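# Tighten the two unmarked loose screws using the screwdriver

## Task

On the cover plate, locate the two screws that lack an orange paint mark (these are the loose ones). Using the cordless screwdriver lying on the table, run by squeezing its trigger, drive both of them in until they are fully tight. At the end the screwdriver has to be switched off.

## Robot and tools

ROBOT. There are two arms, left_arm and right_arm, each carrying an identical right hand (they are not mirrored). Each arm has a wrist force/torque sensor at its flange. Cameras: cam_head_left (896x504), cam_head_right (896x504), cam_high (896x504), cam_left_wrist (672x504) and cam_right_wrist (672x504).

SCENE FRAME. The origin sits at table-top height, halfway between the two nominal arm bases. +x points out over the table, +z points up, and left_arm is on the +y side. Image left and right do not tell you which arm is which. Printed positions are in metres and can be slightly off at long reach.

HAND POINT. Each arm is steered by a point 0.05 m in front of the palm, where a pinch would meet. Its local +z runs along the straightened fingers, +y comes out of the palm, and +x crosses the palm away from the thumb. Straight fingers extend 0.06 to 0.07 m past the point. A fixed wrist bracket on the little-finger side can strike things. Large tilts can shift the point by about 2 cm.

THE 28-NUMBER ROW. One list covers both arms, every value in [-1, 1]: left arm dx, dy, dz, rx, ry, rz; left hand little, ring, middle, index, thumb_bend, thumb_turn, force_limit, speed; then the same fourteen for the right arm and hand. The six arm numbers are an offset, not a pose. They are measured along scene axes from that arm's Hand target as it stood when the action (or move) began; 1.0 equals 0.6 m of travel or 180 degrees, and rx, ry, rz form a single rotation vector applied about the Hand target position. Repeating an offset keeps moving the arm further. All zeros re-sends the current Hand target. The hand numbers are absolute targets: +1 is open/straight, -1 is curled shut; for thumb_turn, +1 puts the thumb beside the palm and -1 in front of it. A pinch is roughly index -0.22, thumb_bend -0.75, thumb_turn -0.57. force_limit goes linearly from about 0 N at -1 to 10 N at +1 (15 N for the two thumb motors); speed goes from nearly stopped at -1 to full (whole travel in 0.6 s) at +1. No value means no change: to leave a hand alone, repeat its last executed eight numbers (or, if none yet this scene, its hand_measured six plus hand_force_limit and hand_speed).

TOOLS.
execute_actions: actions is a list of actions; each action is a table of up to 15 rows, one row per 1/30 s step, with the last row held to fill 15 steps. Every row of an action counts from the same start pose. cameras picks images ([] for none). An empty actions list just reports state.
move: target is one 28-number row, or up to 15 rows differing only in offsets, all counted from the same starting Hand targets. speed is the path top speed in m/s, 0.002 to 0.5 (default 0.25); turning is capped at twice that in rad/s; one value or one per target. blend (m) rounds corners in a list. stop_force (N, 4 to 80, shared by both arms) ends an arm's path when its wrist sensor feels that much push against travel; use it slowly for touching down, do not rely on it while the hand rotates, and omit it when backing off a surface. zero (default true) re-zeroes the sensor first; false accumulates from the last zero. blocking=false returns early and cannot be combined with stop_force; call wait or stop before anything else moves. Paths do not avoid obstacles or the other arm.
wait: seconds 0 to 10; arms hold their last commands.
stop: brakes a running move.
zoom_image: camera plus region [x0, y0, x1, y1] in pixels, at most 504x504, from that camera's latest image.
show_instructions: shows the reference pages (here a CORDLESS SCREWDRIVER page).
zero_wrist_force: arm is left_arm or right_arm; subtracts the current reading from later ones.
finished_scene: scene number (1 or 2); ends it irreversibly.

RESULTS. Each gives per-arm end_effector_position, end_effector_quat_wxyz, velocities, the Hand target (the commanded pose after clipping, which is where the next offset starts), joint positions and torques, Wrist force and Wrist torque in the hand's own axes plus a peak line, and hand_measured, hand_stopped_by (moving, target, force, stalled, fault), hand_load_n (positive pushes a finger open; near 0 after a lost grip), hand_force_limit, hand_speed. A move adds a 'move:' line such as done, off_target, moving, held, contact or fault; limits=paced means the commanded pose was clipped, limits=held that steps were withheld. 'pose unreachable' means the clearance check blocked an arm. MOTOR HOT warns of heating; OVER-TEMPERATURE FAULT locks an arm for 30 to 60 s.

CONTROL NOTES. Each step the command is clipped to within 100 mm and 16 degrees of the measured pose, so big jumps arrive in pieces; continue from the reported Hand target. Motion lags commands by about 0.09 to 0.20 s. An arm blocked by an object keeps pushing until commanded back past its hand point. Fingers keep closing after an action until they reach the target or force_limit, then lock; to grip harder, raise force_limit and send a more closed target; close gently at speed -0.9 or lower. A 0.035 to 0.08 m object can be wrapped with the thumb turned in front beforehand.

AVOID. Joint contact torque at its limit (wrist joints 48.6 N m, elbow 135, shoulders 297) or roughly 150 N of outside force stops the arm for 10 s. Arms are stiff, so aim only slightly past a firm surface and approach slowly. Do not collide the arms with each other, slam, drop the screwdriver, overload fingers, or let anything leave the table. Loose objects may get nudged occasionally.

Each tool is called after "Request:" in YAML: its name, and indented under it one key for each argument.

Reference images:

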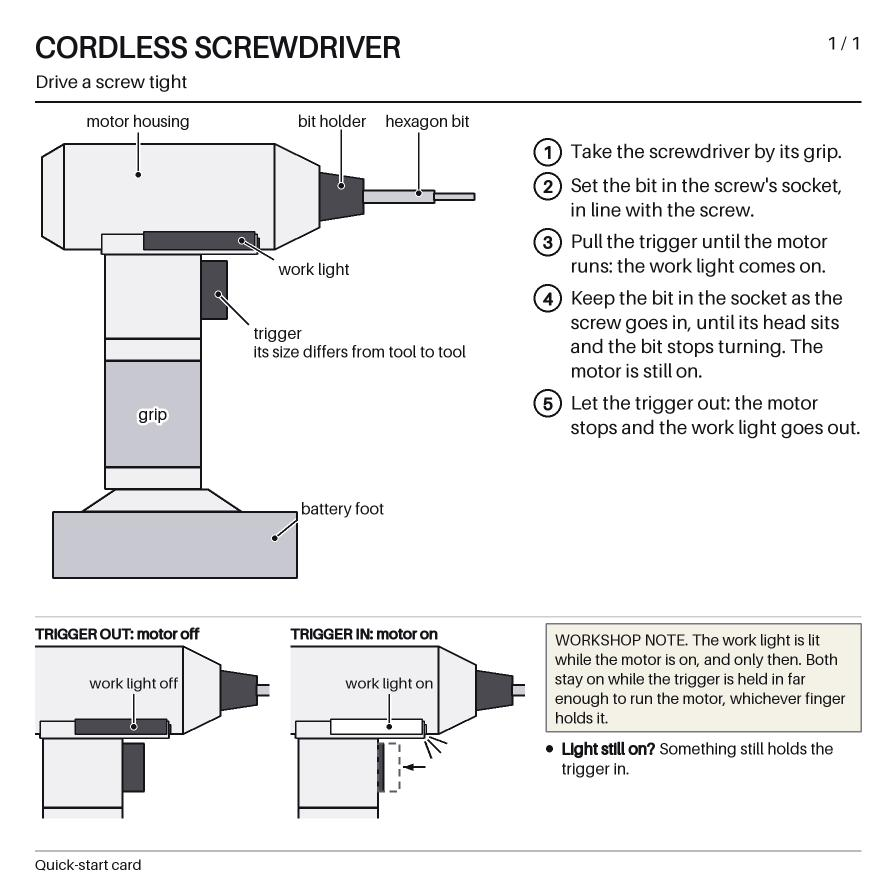

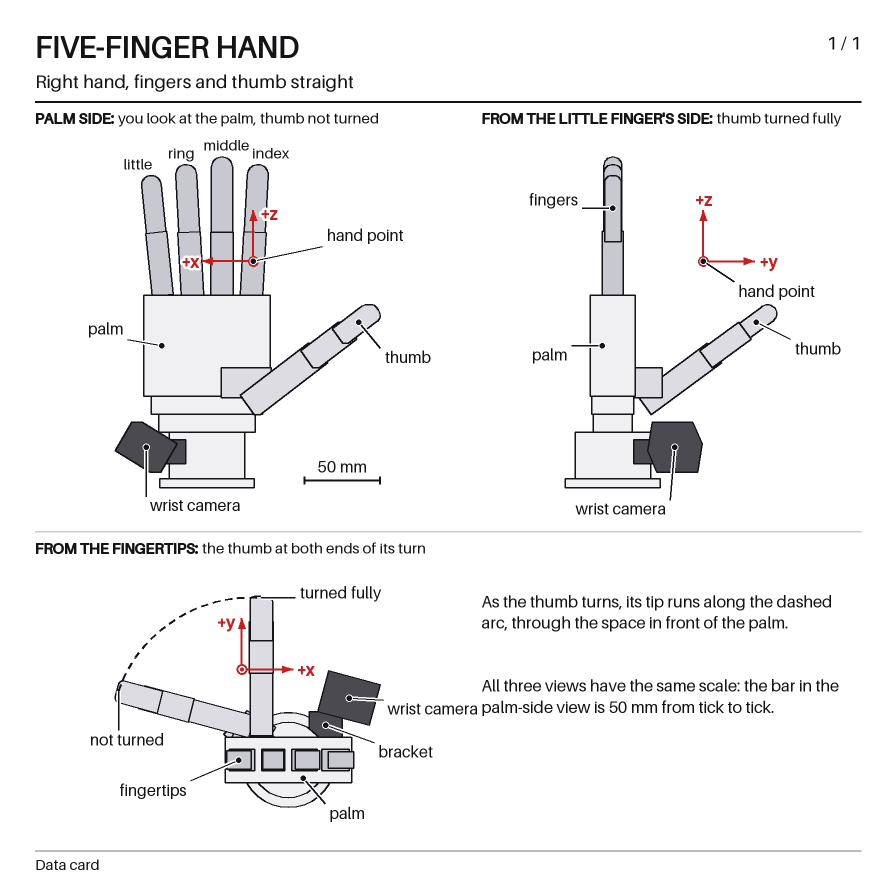

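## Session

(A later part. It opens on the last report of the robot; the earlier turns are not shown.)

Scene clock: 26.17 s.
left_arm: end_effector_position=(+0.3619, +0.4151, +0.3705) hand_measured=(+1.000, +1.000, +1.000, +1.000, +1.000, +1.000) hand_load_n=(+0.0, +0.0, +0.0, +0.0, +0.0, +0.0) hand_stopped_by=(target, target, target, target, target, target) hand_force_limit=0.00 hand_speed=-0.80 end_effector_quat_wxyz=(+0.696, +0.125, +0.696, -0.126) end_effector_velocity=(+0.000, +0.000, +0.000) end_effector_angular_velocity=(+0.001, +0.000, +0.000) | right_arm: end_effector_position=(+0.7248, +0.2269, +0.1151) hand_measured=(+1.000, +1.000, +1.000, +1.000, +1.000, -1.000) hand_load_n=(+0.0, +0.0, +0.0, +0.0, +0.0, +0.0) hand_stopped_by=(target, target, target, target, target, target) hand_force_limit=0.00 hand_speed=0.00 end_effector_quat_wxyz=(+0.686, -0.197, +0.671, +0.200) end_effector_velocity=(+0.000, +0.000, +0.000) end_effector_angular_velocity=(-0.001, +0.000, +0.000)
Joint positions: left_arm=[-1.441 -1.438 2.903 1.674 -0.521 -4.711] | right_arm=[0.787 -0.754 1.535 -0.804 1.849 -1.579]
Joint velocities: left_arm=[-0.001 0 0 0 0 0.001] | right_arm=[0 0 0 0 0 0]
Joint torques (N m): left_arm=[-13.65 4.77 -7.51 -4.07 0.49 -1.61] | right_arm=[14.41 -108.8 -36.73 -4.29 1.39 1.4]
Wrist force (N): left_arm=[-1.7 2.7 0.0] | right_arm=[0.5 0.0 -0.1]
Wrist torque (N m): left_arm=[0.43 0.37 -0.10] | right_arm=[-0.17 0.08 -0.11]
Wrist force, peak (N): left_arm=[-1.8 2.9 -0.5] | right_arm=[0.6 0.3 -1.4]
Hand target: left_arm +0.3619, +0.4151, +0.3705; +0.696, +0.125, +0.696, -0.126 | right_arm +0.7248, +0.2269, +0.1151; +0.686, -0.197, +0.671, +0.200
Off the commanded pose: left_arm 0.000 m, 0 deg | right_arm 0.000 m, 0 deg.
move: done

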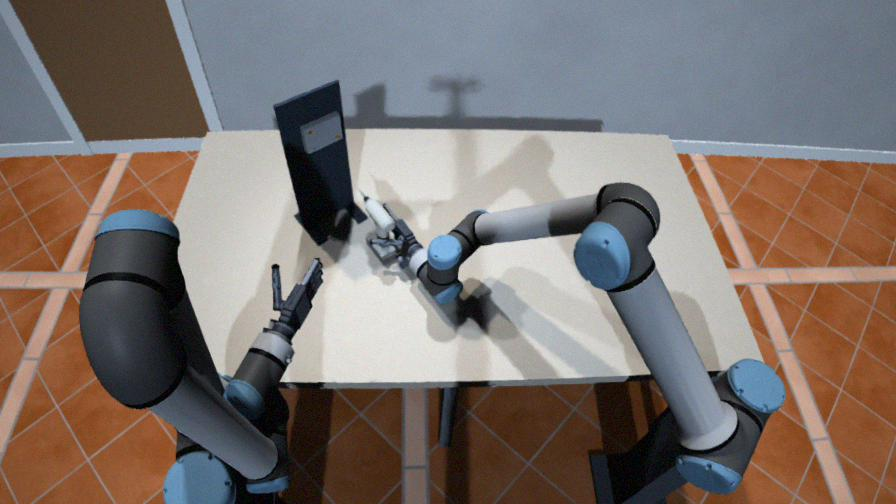

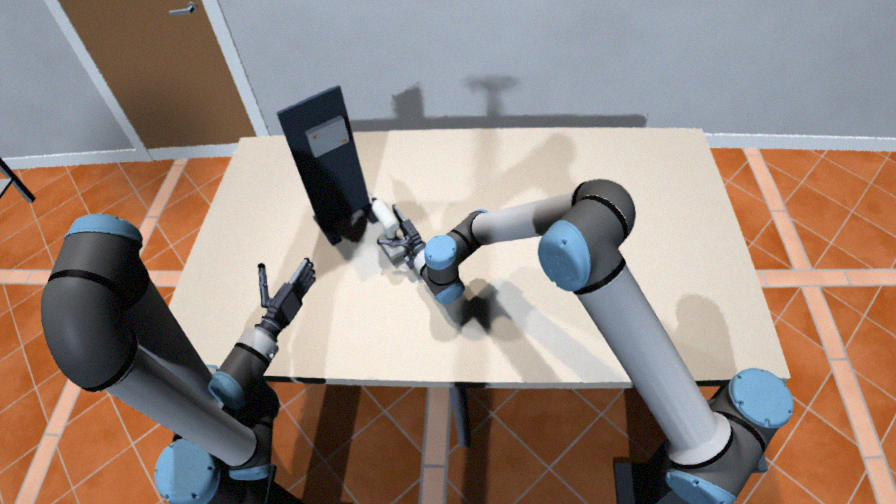

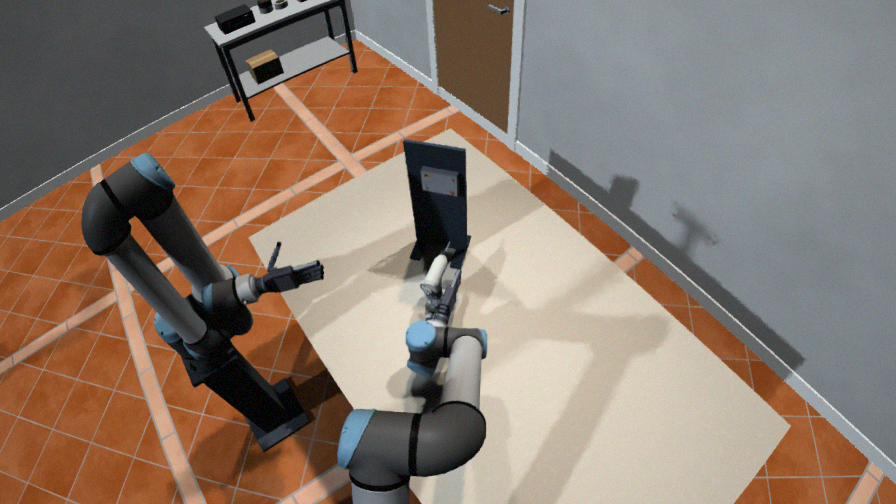

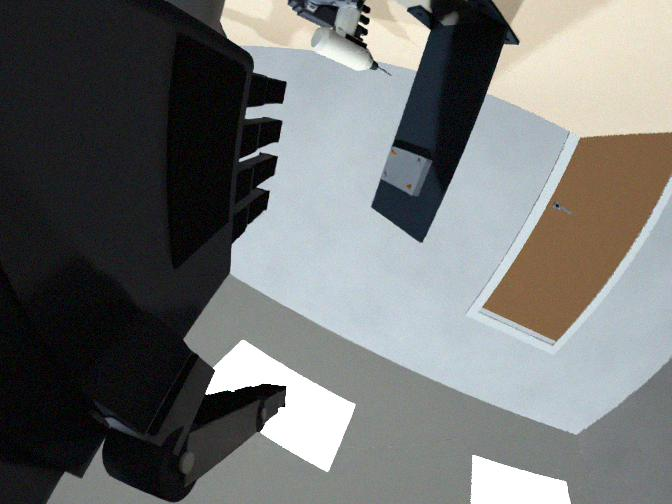

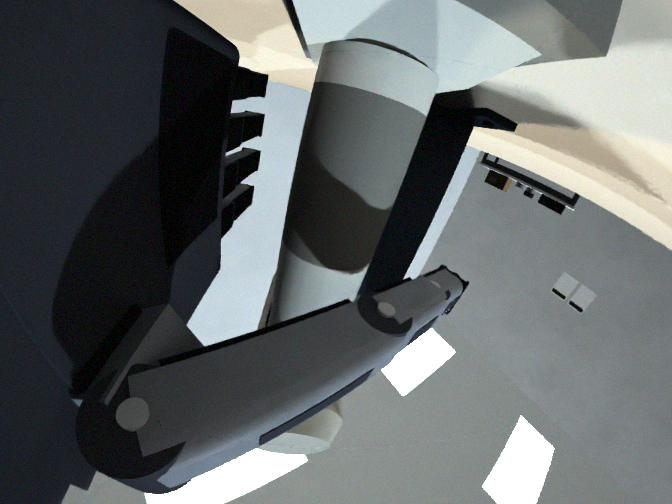

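Request:
move:
  target: [0,0,0,0,0,0,1,1,1,1,1,1,0,-0.8,-0.0228,0.0349,0,0,0,0,1,1,1,1,1,-1,0,0]
  speed: 0.02
  stop_force: 4
  cameras: ["cam_head_left","cam_high","cam_left_wrist","cam_right_wrist"]

Request:
zoom_image:
  camera: "cam_head_left"
  region: [340, 170, 460, 290]

Request:
zoom_image:
  camera: "cam_left_wrist"
  region: [280, 0, 400, 100]

Scene clock: 28.93 s.
left_arm: end_effector_position=(+0.3619, +0.4151, +0.3705) hand_measured=(+1.000, +1.000, +1.000, +1.000, +1.000, +1.000) hand_load_n=(+0.0, +0.0, +0.0, +0.0, +0.0, -0.5) hand_stopped_by=(target, target, target, target, target, target) hand_force_limit=0.00 hand_speed=-0.80 end_effector_quat_wxyz=(+0.696, +0.125, +0.696, -0.126) end_effector_velocity=(+0.000, -0.001, +0.000) end_effector_angular_velocity=(+0.001, +0.000, -0.001) | right_arm: end_effector_position=(+0.7111, +0.2478, +0.1151) hand_measured=(+1.000, +1.000, +1.000, +1.000, +1.000, -1.000) hand_load_n=(+0.0, +0.0, +0.0, +0.0, +0.0, +0.0) hand_stopped_by=(target, target, target, target, target, target) hand_force_limit=0.00 hand_speed=0.00 end_effector_quat_wxyz=(+0.686, -0.197, +0.671, +0.200) end_effector_velocity=(+0.000, +0.000, -0.002) end_effector_angular_velocity=(-0.001, +0.001, +0.000)
Joint positions: left_arm=[-1.441 -1.438 2.903 1.674 -0.521 -4.711] | right_arm=[0.815 -0.741 1.506 -0.789 1.877 -1.58]
Joint velocities: left_arm=[-0.001 0.001 0 0 0 0.001] | right_arm=[0 0.001 0 0 0 0]
Joint torques (N m): left_arm=[-12.31 3.66 -6.24 -4.12 0.19 -0.98] | right_arm=[-15.14 -110.88 -27.71 -4.79 -1.26 -1.67]
Wrist force (N): left_arm=[-1.8 2.6 -0.5] | right_arm=[0.4 0.1 -0.1]
Wrist torque (N m): left_arm=[0.44 0.40 -0.11] | right_arm=[-0.17 0.09 -0.11]
Wrist force, peak (N): left_arm=[-2.2 2.9 0.2] | right_arm=[0.5 -1.3 -0.1]
Hand target: left_arm +0.3619, +0.4151, +0.3705; +0.696, +0.125, +0.696, -0.126 | right_arm +0.7111, +0.2478, +0.1151; +0.686, -0.197, +0.671, +0.200
Off the commanded pose: left_arm 0.000 m, 0 deg | right_arm 0.000 m, 0 deg.
move: done
Images, in order (width x height): cam_head_left 896x504, cam_high 896x504, cam_left_wrist 672x504, cam_right_wrist 672x504.

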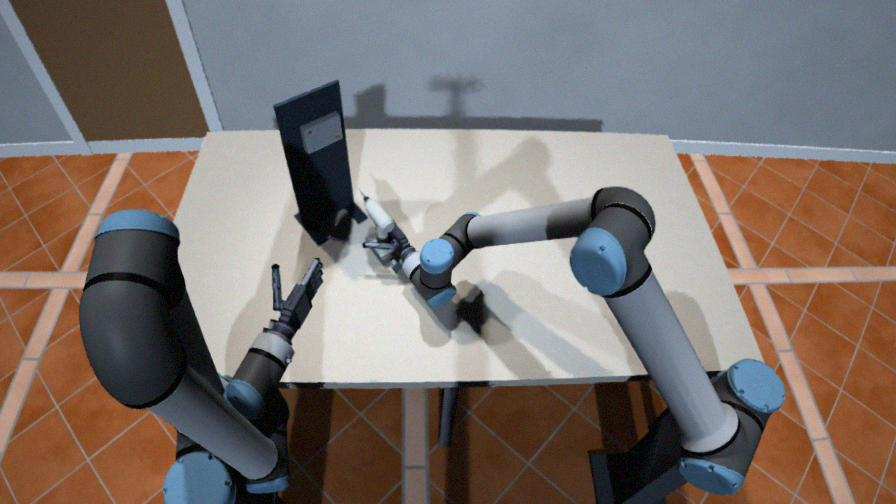

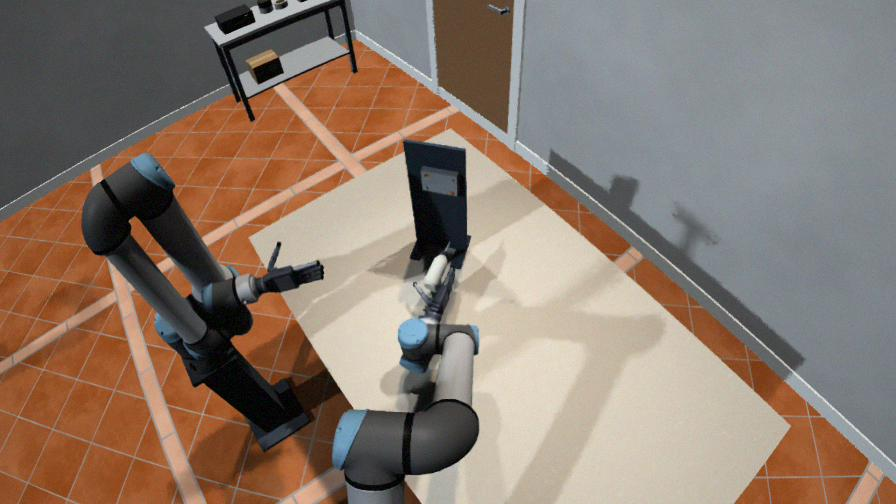

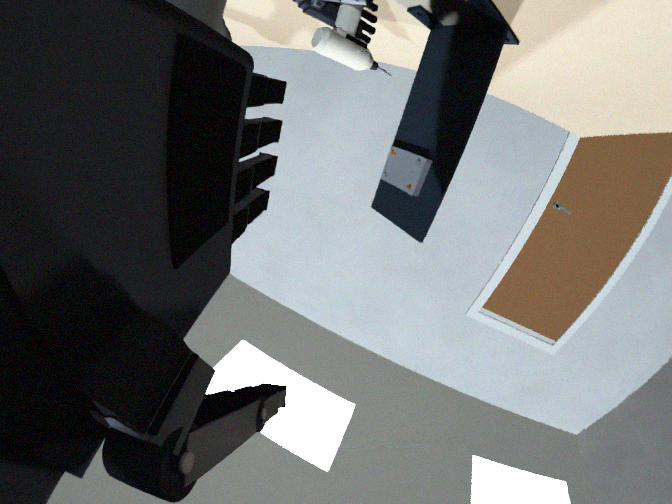

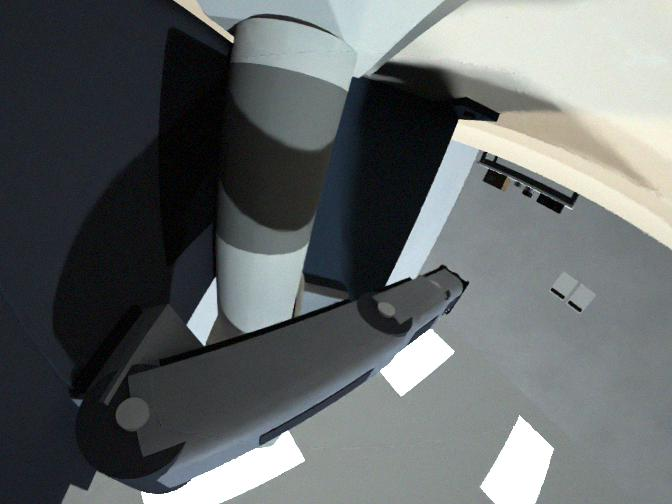

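Scaled by 4.200.

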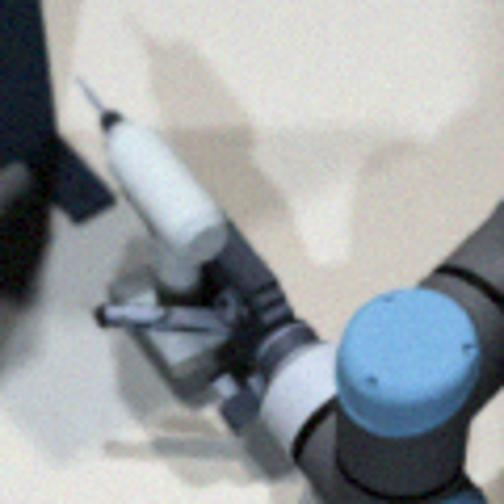

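Scaled by 4.200 from the camera's 672x504 image, which has a finer 960x720 frame.

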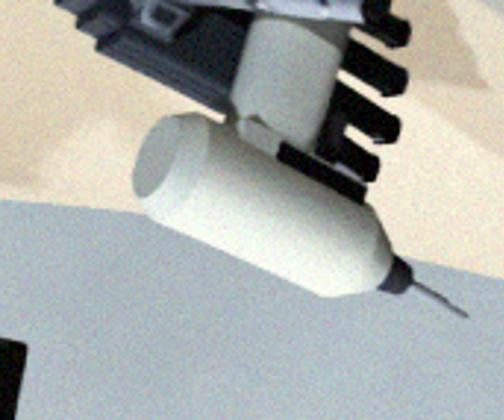

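Request:
move:
  target: [0,0,0,0,0,0,1,1,1,1,1,1,0,-0.8,-0.0182,0.0279,0,0,0,0,1,1,1,1,1,-1,0,0]
  speed: 0.015
  stop_force: 4
  cameras: ["cam_head_left","cam_high","cam_left_wrist","cam_right_wrist"]

Request:
zoom_image:
  camera: "cam_head_left"
  region: [340, 170, 460, 290]

Request:
zoom_image:
  camera: "cam_left_wrist"
  region: [280, 0, 400, 100]

Scene clock: 31.77 s.
left_arm: end_effector_position=(+0.3619, +0.4151, +0.3705) hand_measured=(+1.000, +1.000, +1.000, +1.000, +1.000, +1.000) hand_load_n=(+0.0, +0.0, +0.0, +0.0, +0.0, +0.0) hand_stopped_by=(target, target, target, target, target, target) hand_force_limit=0.00 hand_speed=-0.80 end_effector_quat_wxyz=(+0.696, +0.125, +0.696, -0.126) end_effector_velocity=(+0.000, +0.000, +0.000) end_effector_angular_velocity=(-0.001, +0.000, +0.000) | right_arm: end_effector_position=(+0.7002, +0.2645, +0.1151) hand_measured=(+1.000, +1.000, +1.000, +1.000, +1.000, -1.000) hand_load_n=(+0.0, +0.0, +0.0, +0.0, +0.0, +0.0) hand_stopped_by=(target, target, target, target, target, target) hand_force_limit=0.00 hand_speed=0.00 end_effector_quat_wxyz=(+0.686, -0.197, +0.671, +0.200) end_effector_velocity=(+0.000, +0.000, +0.000) end_effector_angular_velocity=(+0.000, +0.000, +0.000)
Joint positions: left_arm=[-1.441 -1.438 2.903 1.674 -0.521 -4.711] | right_arm=[0.837 -0.729 1.481 -0.776 1.898 -1.58]
Joint velocities: left_arm=[0 0 0 0 0 -0.001] | right_arm=[0 0 0 0 0 0]
Joint torques (N m): left_arm=[-10.28 5.43 -3.85 -3.15 -0.35 -0.91] | right_arm=[-13.57 -111.89 -28.32 -4.63 -1.15 -1.33]
Wrist force (N): left_arm=[-1.8 2.6 -0.4] | right_arm=[0.4 0.2 -0.1]
Wrist torque (N m): left_arm=[0.45 0.39 -0.11] | right_arm=[-0.15 0.09 -0.11]
Wrist force, peak (N): left_arm=[-2.0 3.0 0.0] | right_arm=[0.4 -1.7 -0.4]
Hand target: left_arm +0.3619, +0.4151, +0.3705; +0.696, +0.125, +0.696, -0.126 | right_arm +0.7002, +0.2645, +0.1151; +0.686, -0.197, +0.671, +0.200
Off the commanded pose: left_arm 0.000 m, 0 deg | right_arm 0.000 m, 0 deg.
move: done
Images, in order (width x height): cam_head_left 896x504, cam_high 896x504, cam_left_wrist 672x504, cam_right_wrist 672x504.

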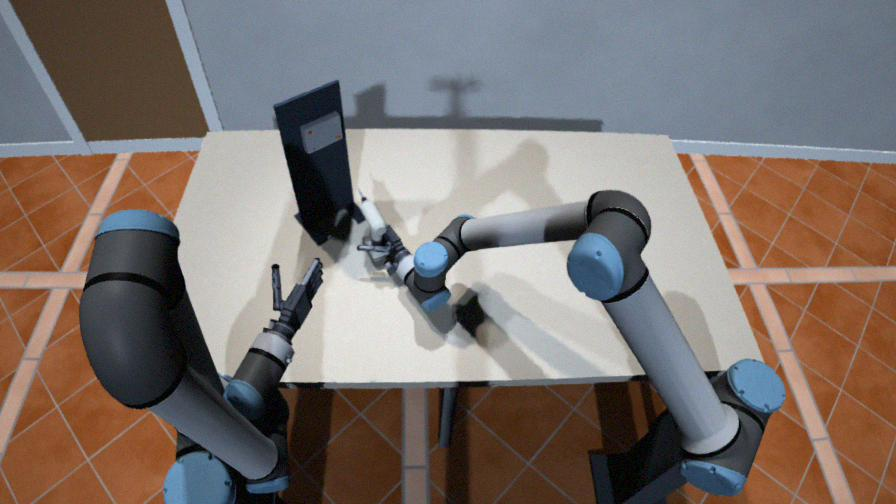

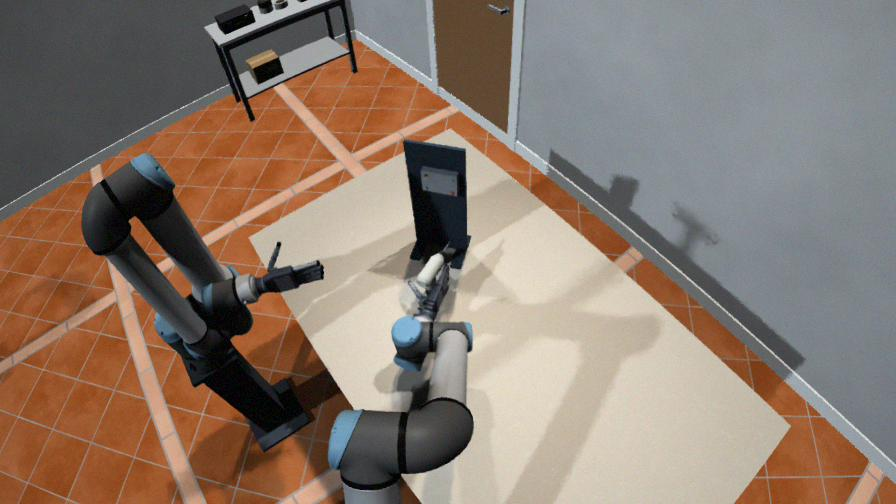

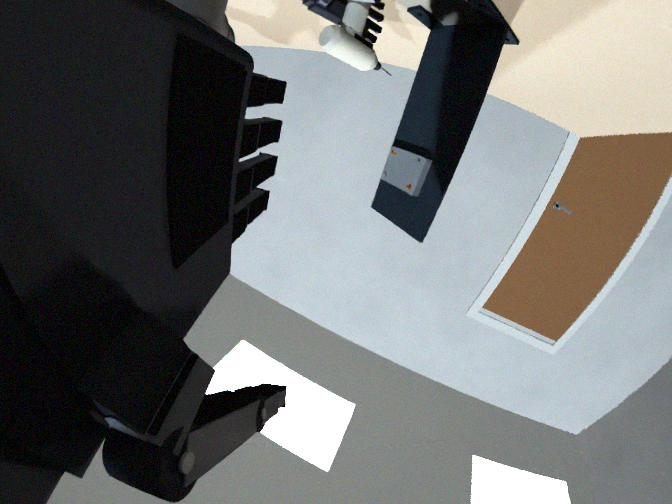

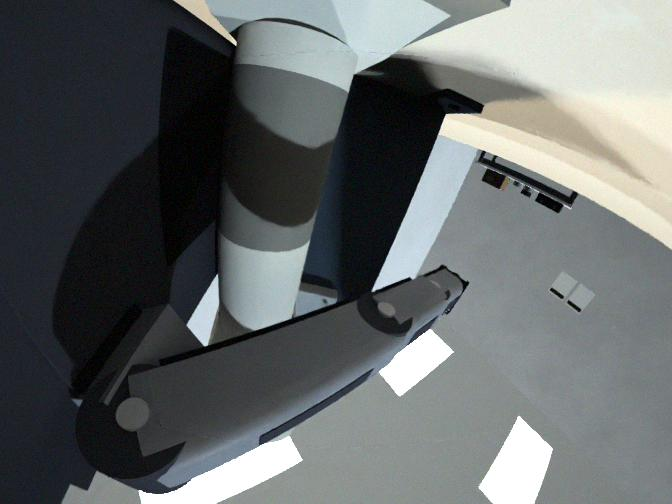

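Scaled by 4.200.

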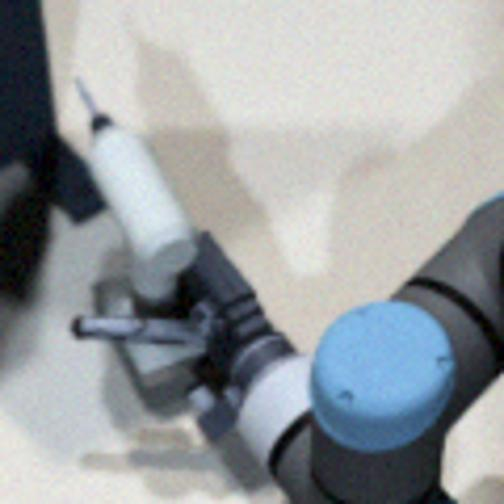

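Scaled by 4.200 from the camera's 672x504 image, which has a finer 960x720 frame.

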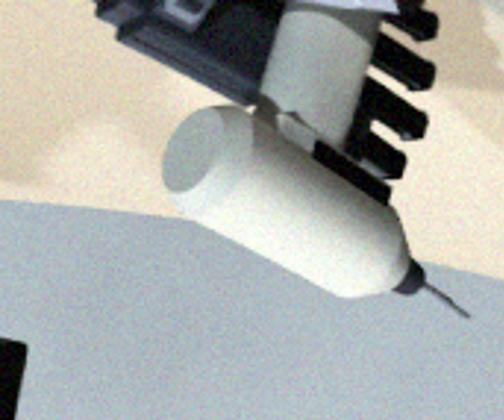

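Request:
move:
  target: [0,0,0,0,0,0,1,1,1,1,1,1,0,-0.8,0,0,0,0,0,0,-1,-1,-1,1,-1,-1,0.0,-0.6]

Request:
zoom_image:
  camera: "cam_head_left"
  region: [340, 170, 460, 290]

Request:
zoom_image:
  camera: "cam_left_wrist"
  region: [280, 0, 400, 100]

Scene clock: 35.13 s.
left_arm: end_effector_position=(+0.3619, +0.4151, +0.3705) hand_measured=(+1.000, +1.000, +1.000, +1.000, +1.000, +1.000) hand_load_n=(+0.0, +0.0, +0.0, +0.0, +0.0, +0.0) hand_stopped_by=(target, target, target, target, target, target) hand_force_limit=0.00 hand_speed=-0.80 end_effector_quat_wxyz=(+0.696, +0.125, +0.696, -0.126) end_effector_velocity=(+0.000, +0.000, +0.000) end_effector_angular_velocity=(+0.001, -0.001, +0.000) | right_arm: end_effector_position=(+0.7002, +0.2645, +0.1151) hand_measured=(-0.862, -0.840, -0.552, +1.000, +0.004, -1.000) hand_load_n=(+9.5, +4.5, +5.5, +0.0, +8.5, +1.5) hand_stopped_by=(force, force, force, target, force, target) hand_force_limit=0.00 hand_speed=-0.60 end_effector_quat_wxyz=(+0.686, -0.197, +0.671, +0.200) end_effector_velocity=(+0.000, +0.000, +0.000) end_effector_angular_velocity=(+0.000, +0.000, +0.000)
Joint positions: left_arm=[-1.441 -1.438 2.903 1.674 -0.521 -4.711] | right_arm=[0.837 -0.729 1.481 -0.776 1.898 -1.58]
Joint velocities: left_arm=[-0.001 0 0 0 0.001 0.002] | right_arm=[0 0 0 0 0 0]
Joint torques (N m): left_arm=[-11.03 2.41 -2.14 -4 -0.28 0.42] | right_arm=[-7.5 -108.74 -35.46 -2.94 0.95 -0.05]
Wrist force (N): left_arm=[-1.8 2.6 -0.1] | right_arm=[0.2 0.5 0.4]
Wrist torque (N m): left_arm=[0.42 0.38 -0.11] | right_arm=[-0.15 -0.32 0.07]
Wrist force, peak (N): left_arm=[-1.9 3.0 -0.2] | right_arm=[1.2 0.4 1.6]
Hand target: left_arm +0.3619, +0.4151, +0.3705; +0.696, +0.125, +0.696, -0.126 | right_arm +0.7002, +0.2645, +0.1151; +0.686, -0.197, +0.671, +0.200
Off the commanded pose: left_arm 0.000 m, 0 deg | right_arm 0.000 m, 0 deg.
move: done

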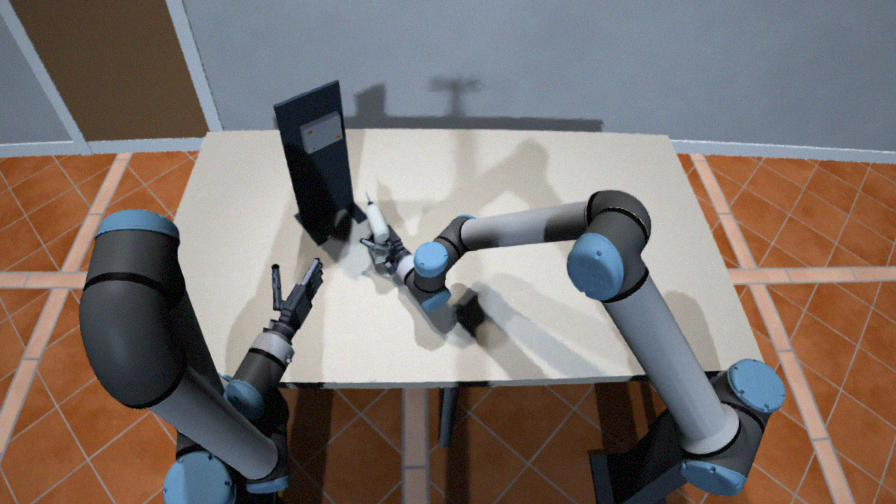

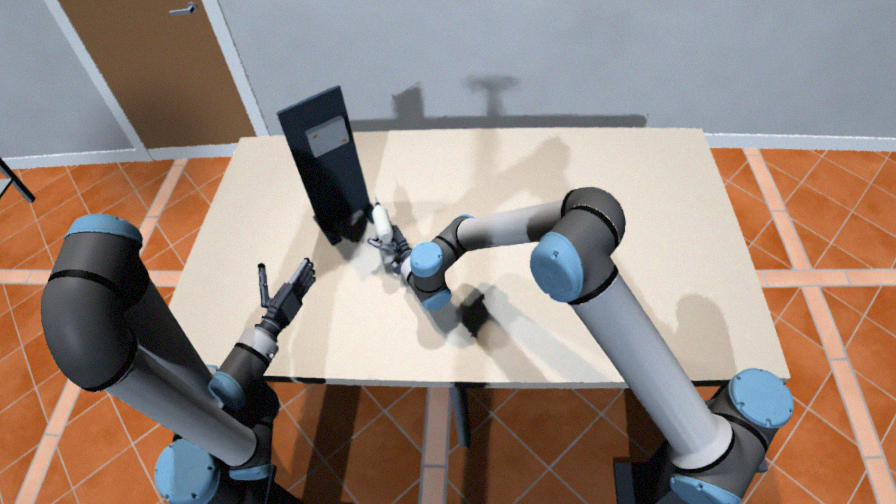

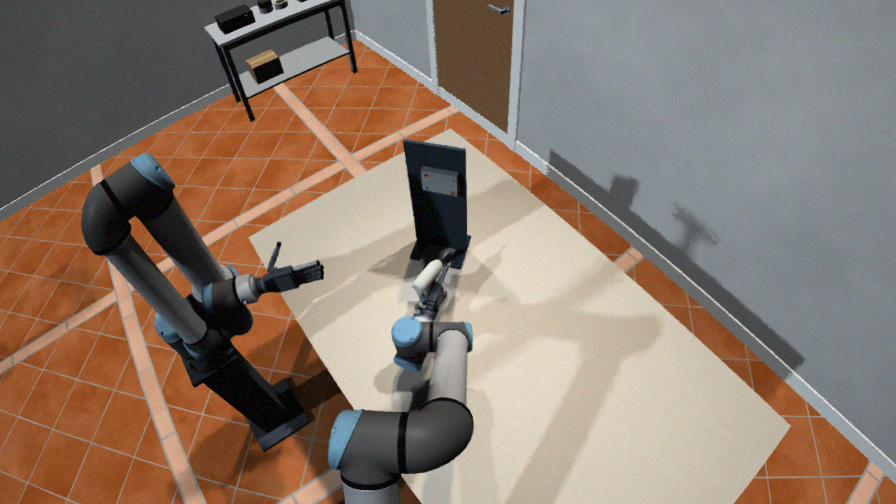

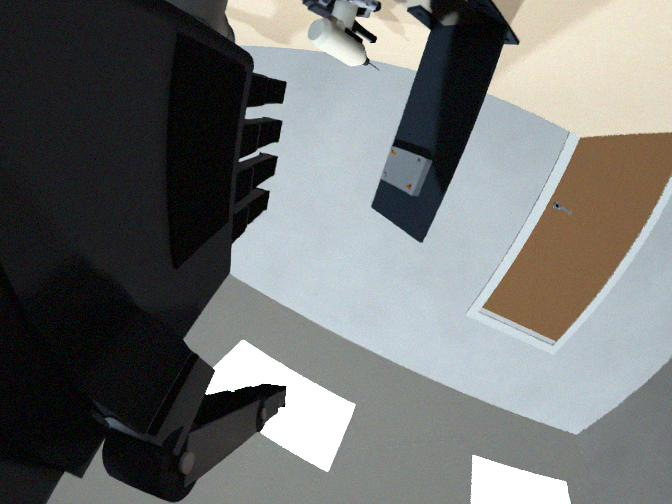

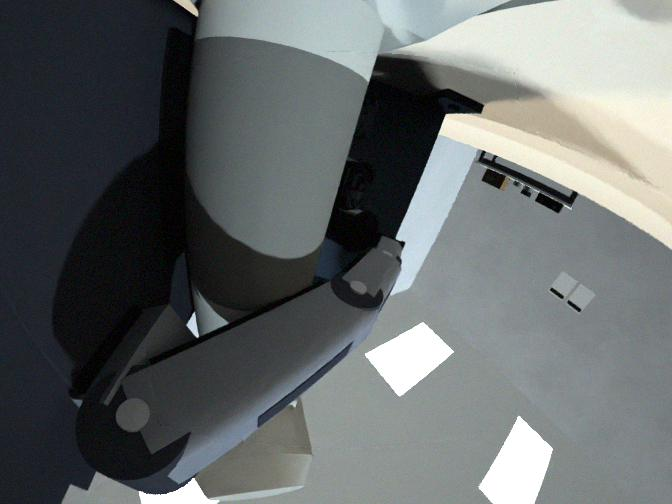

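Scaled by 4.200.

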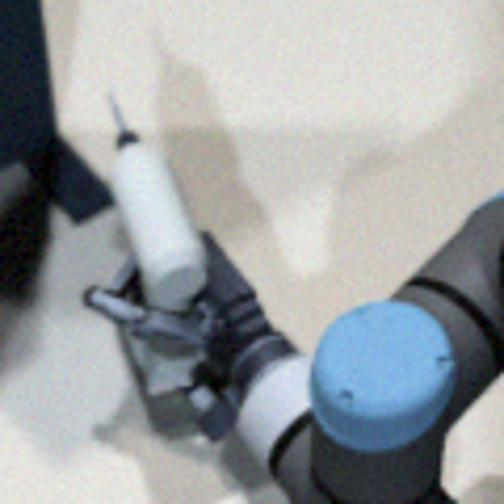

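Scaled by 4.200 from the camera's 672x504 image, which has a finer 960x720 frame.

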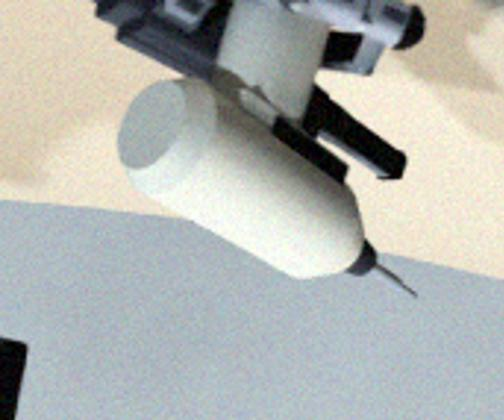

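Request:
move:
  target: [0,0,0,0,0,0,1,1,1,1,1,1,0,-0.8,0,0,0.2,0,0,0,-0.98,-0.98,-0.98,1,-0.98,-1,0.3,-0.7]
  speed: 0.08

Request:
zoom_image:
  camera: "cam_head_left"
  region: [340, 150, 460, 270]

Request:
zoom_image:
  camera: "cam_left_wrist"
  region: [260, 0, 460, 160]

Request:
zoom_image:
  camera: "cam_high"
  region: [380, 220, 500, 340]

Scene clock: 37.27 s.
left_arm: end_effector_position=(+0.3619, +0.4151, +0.3705) hand_measured=(+1.000, +1.000, +1.000, +1.000, +1.000, +1.000) hand_load_n=(+0.0, +0.0, +0.0, +0.0, +0.0, +0.0) hand_stopped_by=(target, target, target, target, target, target) hand_force_limit=0.00 hand_speed=-0.80 end_effector_quat_wxyz=(+0.696, +0.125, +0.696, -0.126) end_effector_velocity=(+0.000, +0.000, +0.000) end_effector_angular_velocity=(-0.001, +0.000, +0.000) | right_arm: end_effector_position=(+0.7002, +0.2644, +0.2352) hand_measured=(-0.862, -0.854, -0.564, +1.000, +0.004, -1.000) hand_load_n=(+0.0, +3.5, +8.5, +0.0, +9.0, +1.5) hand_stopped_by=(force, force, force, target, force, target) hand_force_limit=0.30 hand_speed=-0.70 end_effector_quat_wxyz=(+0.686, -0.197, +0.671, +0.200) end_effector_velocity=(+0.000, +0.000, -0.003) end_effector_angular_velocity=(+0.000, +0.000, +0.000)
Joint positions: left_arm=[-1.441 -1.438 2.903 1.674 -0.521 -4.711] | right_arm=[0.837 -0.853 1.455 -0.626 1.898 -1.58]
Joint velocities: left_arm=[0 0 0 0 0 0] | right_arm=[0 0.002 0.002 -0.004 0 0]
Joint torques (N m): left_arm=[-12.3 1.24 -0.23 -3.46 -0.04 0.86] | right_arm=[-13.83 -96.9 -36.67 -6.73 -1.3 -1.21]
Wrist force (N): left_arm=[-1.5 2.9 -0.4] | right_arm=[6.9 -0.1 -0.3]
Wrist torque (N m): left_arm=[0.48 0.35 -0.08] | right_arm=[-0.20 -0.04 0.04]
Wrist force, peak (N): left_arm=[-1.7 3.1 -0.5] | right_arm=[9.4 0.3 -0.4]
Hand target: left_arm +0.3619, +0.4151, +0.3705; +0.696, +0.125, +0.696, -0.126 | right_arm +0.7002, +0.2644, +0.2351; +0.686, -0.197, +0.671, +0.200
Off the commanded pose: left_arm 0.000 m, 0 deg | right_arm 0.000 m, 0 deg.
move: done

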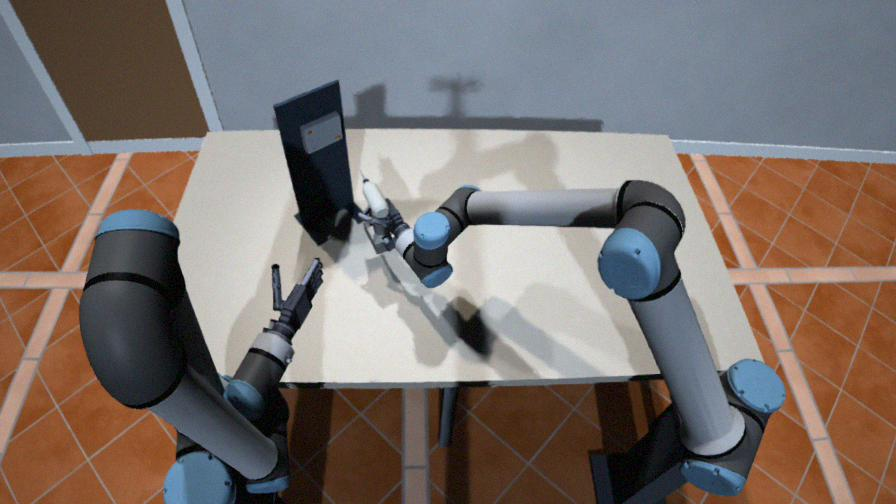

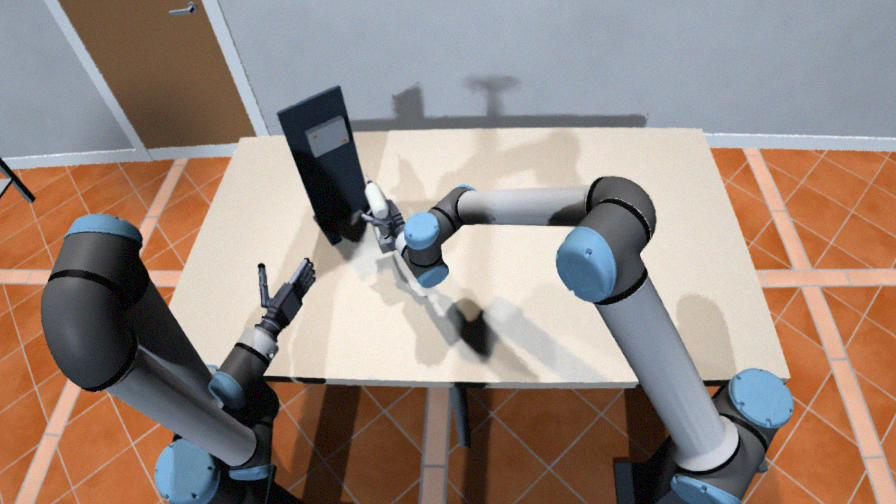

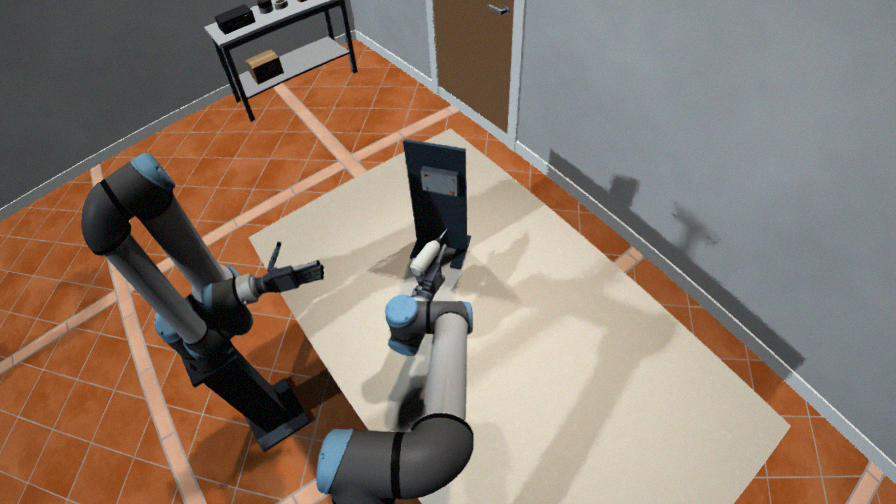

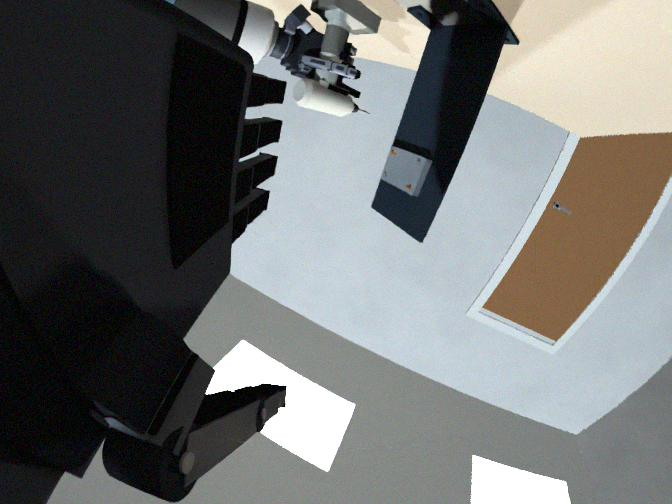

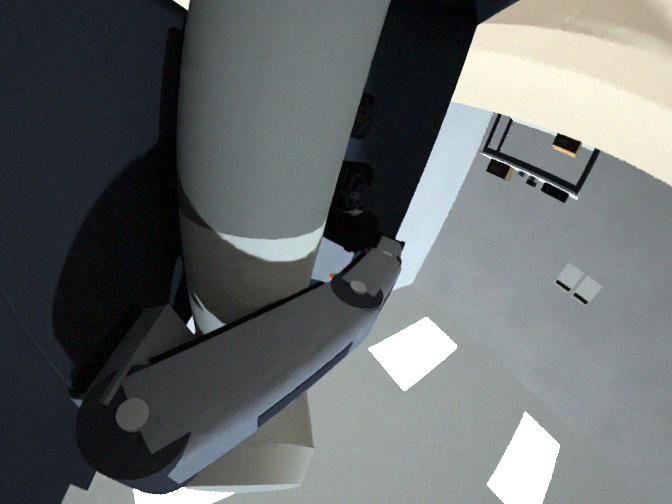

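Scaled by 4.200.

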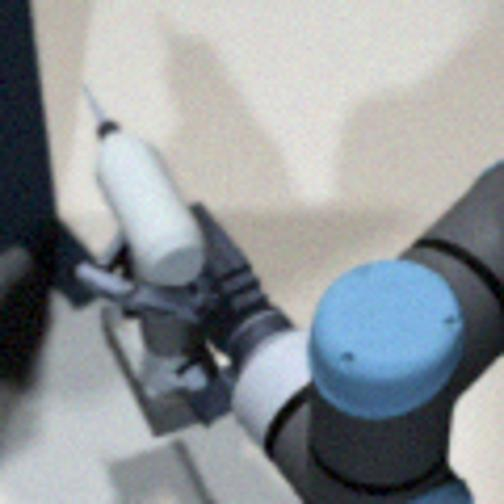

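Scaled by 2.520 from the camera's 672x504 image, which has a finer 960x720 frame.

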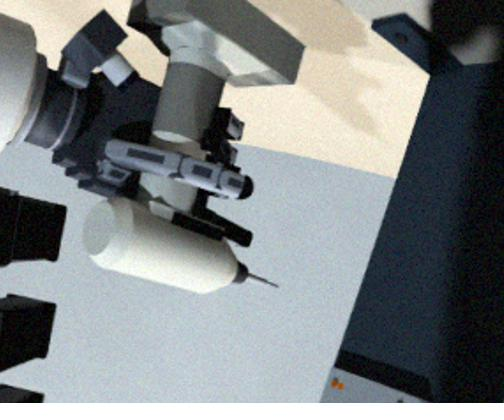

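Scaled by 4.200.

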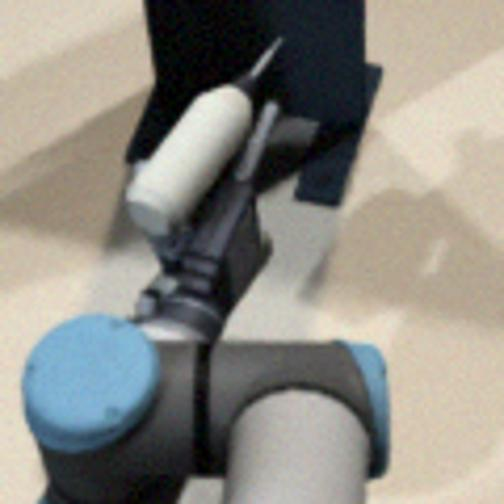

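Request:
move:
  target: [0,0,0,0,0,0,1,1,1,1,1,1,0,-0.8,0,0,0,0,0,0,-0.98,-0.98,-0.98,-0.9,-0.98,-1,0.3,-0.6]
  cameras: ["cam_left_wrist","cam_head_left"]

Request:
zoom_image:
  camera: "cam_left_wrist"
  region: [260, 0, 460, 160]

Scene clock: 40.43 s.
left_arm: end_effector_position=(+0.3619, +0.4151, +0.3705) hand_measured=(+1.000, +1.000, +1.000, +1.000, +1.000, +1.000) hand_load_n=(+0.0, +0.0, +0.0, +0.0, +0.0, +0.0) hand_stopped_by=(target, target, target, target, target, target) hand_force_limit=0.00 hand_speed=-0.80 end_effector_quat_wxyz=(+0.696, +0.125, +0.696, -0.126) end_effector_velocity=(+0.000, +0.000, +0.000) end_effector_angular_velocity=(+0.001, +0.000, -0.001) | right_arm: end_effector_position=(+0.7002, +0.2644, +0.2350) hand_measured=(-0.862, -0.854, -0.564, -0.840, +0.006, -1.000) hand_load_n=(+0.0, +2.0, +7.5, +8.0, +9.5, +1.5) hand_stopped_by=(force, force, force, force, force, target) hand_force_limit=0.30 hand_speed=-0.60 end_effector_quat_wxyz=(+0.686, -0.197, +0.671, +0.200) end_effector_velocity=(+0.000, +0.000, +0.002) end_effector_angular_velocity=(+0.001, -0.001, +0.000)
Joint positions: left_arm=[-1.441 -1.438 2.903 1.674 -0.521 -4.711] | right_arm=[0.837 -0.853 1.455 -0.626 1.898 -1.58]
Joint velocities: left_arm=[0 0 0 0 -0.001 0.001] | right_arm=[0 -0.002 0 0 0 0]
Joint torques (N m): left_arm=[-13.09 3.1 2.24 -3.32 -0.57 1.22] | right_arm=[-13.29 -97.01 -42.74 -5.61 -0.17 0.51]
Wrist force (N): left_arm=[-1.4 2.4 -0.6] | right_arm=[6.9 0.1 -0.7]
Wrist torque (N m): left_arm=[0.42 0.35 -0.10] | right_arm=[-0.15 -0.05 0.05]
Wrist force, peak (N): left_arm=[-1.8 3.0 -0.5] | right_arm=[7.5 -0.5 -0.6]
Hand target: left_arm +0.3619, +0.4151, +0.3705; +0.696, +0.125, +0.696, -0.126 | right_arm +0.7002, +0.2644, +0.2351; +0.686, -0.197, +0.671, +0.200
Off the commanded pose: left_arm 0.000 m, 0 deg | right_arm 0.000 m, 0 deg.
move: done
Images, in order (width x height): cam_head_left 896x504, cam_left_wrist 672x504.

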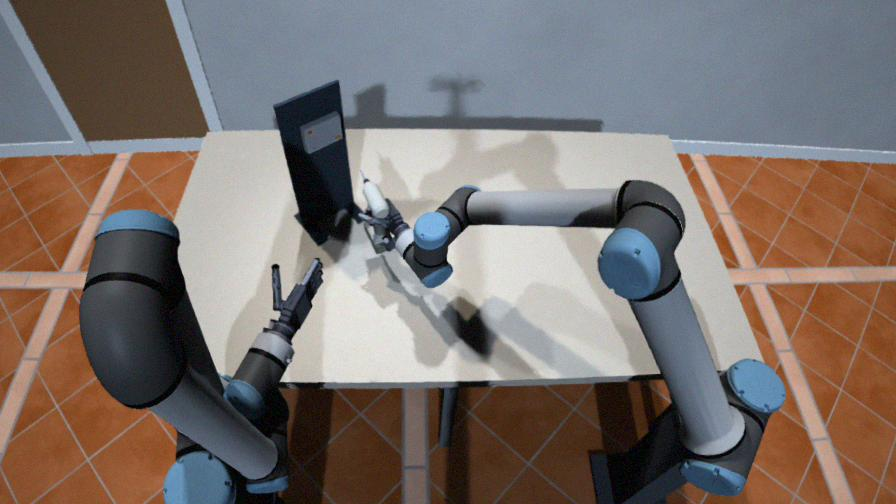

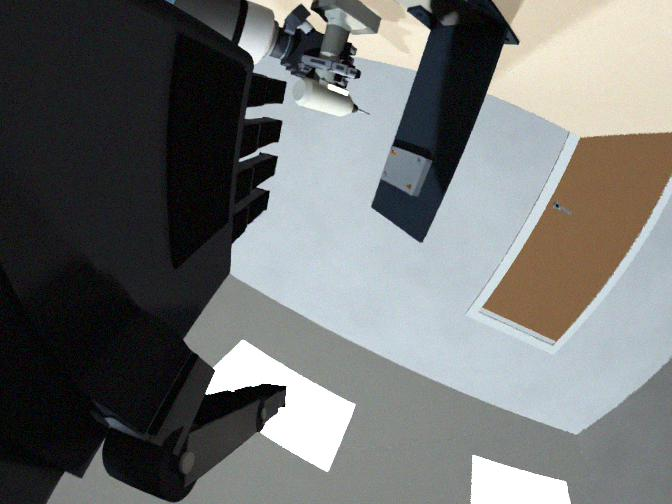

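Scaled by 2.520 from the camera's 672x504 image, which has a finer 960x720 frame.

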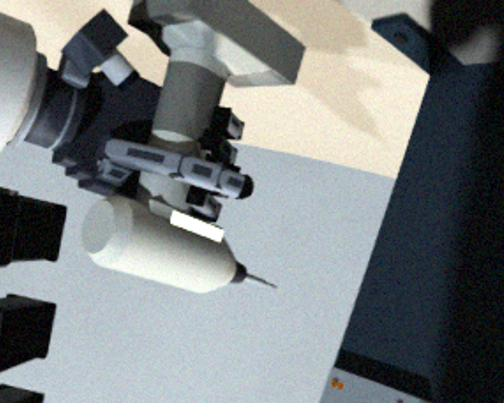

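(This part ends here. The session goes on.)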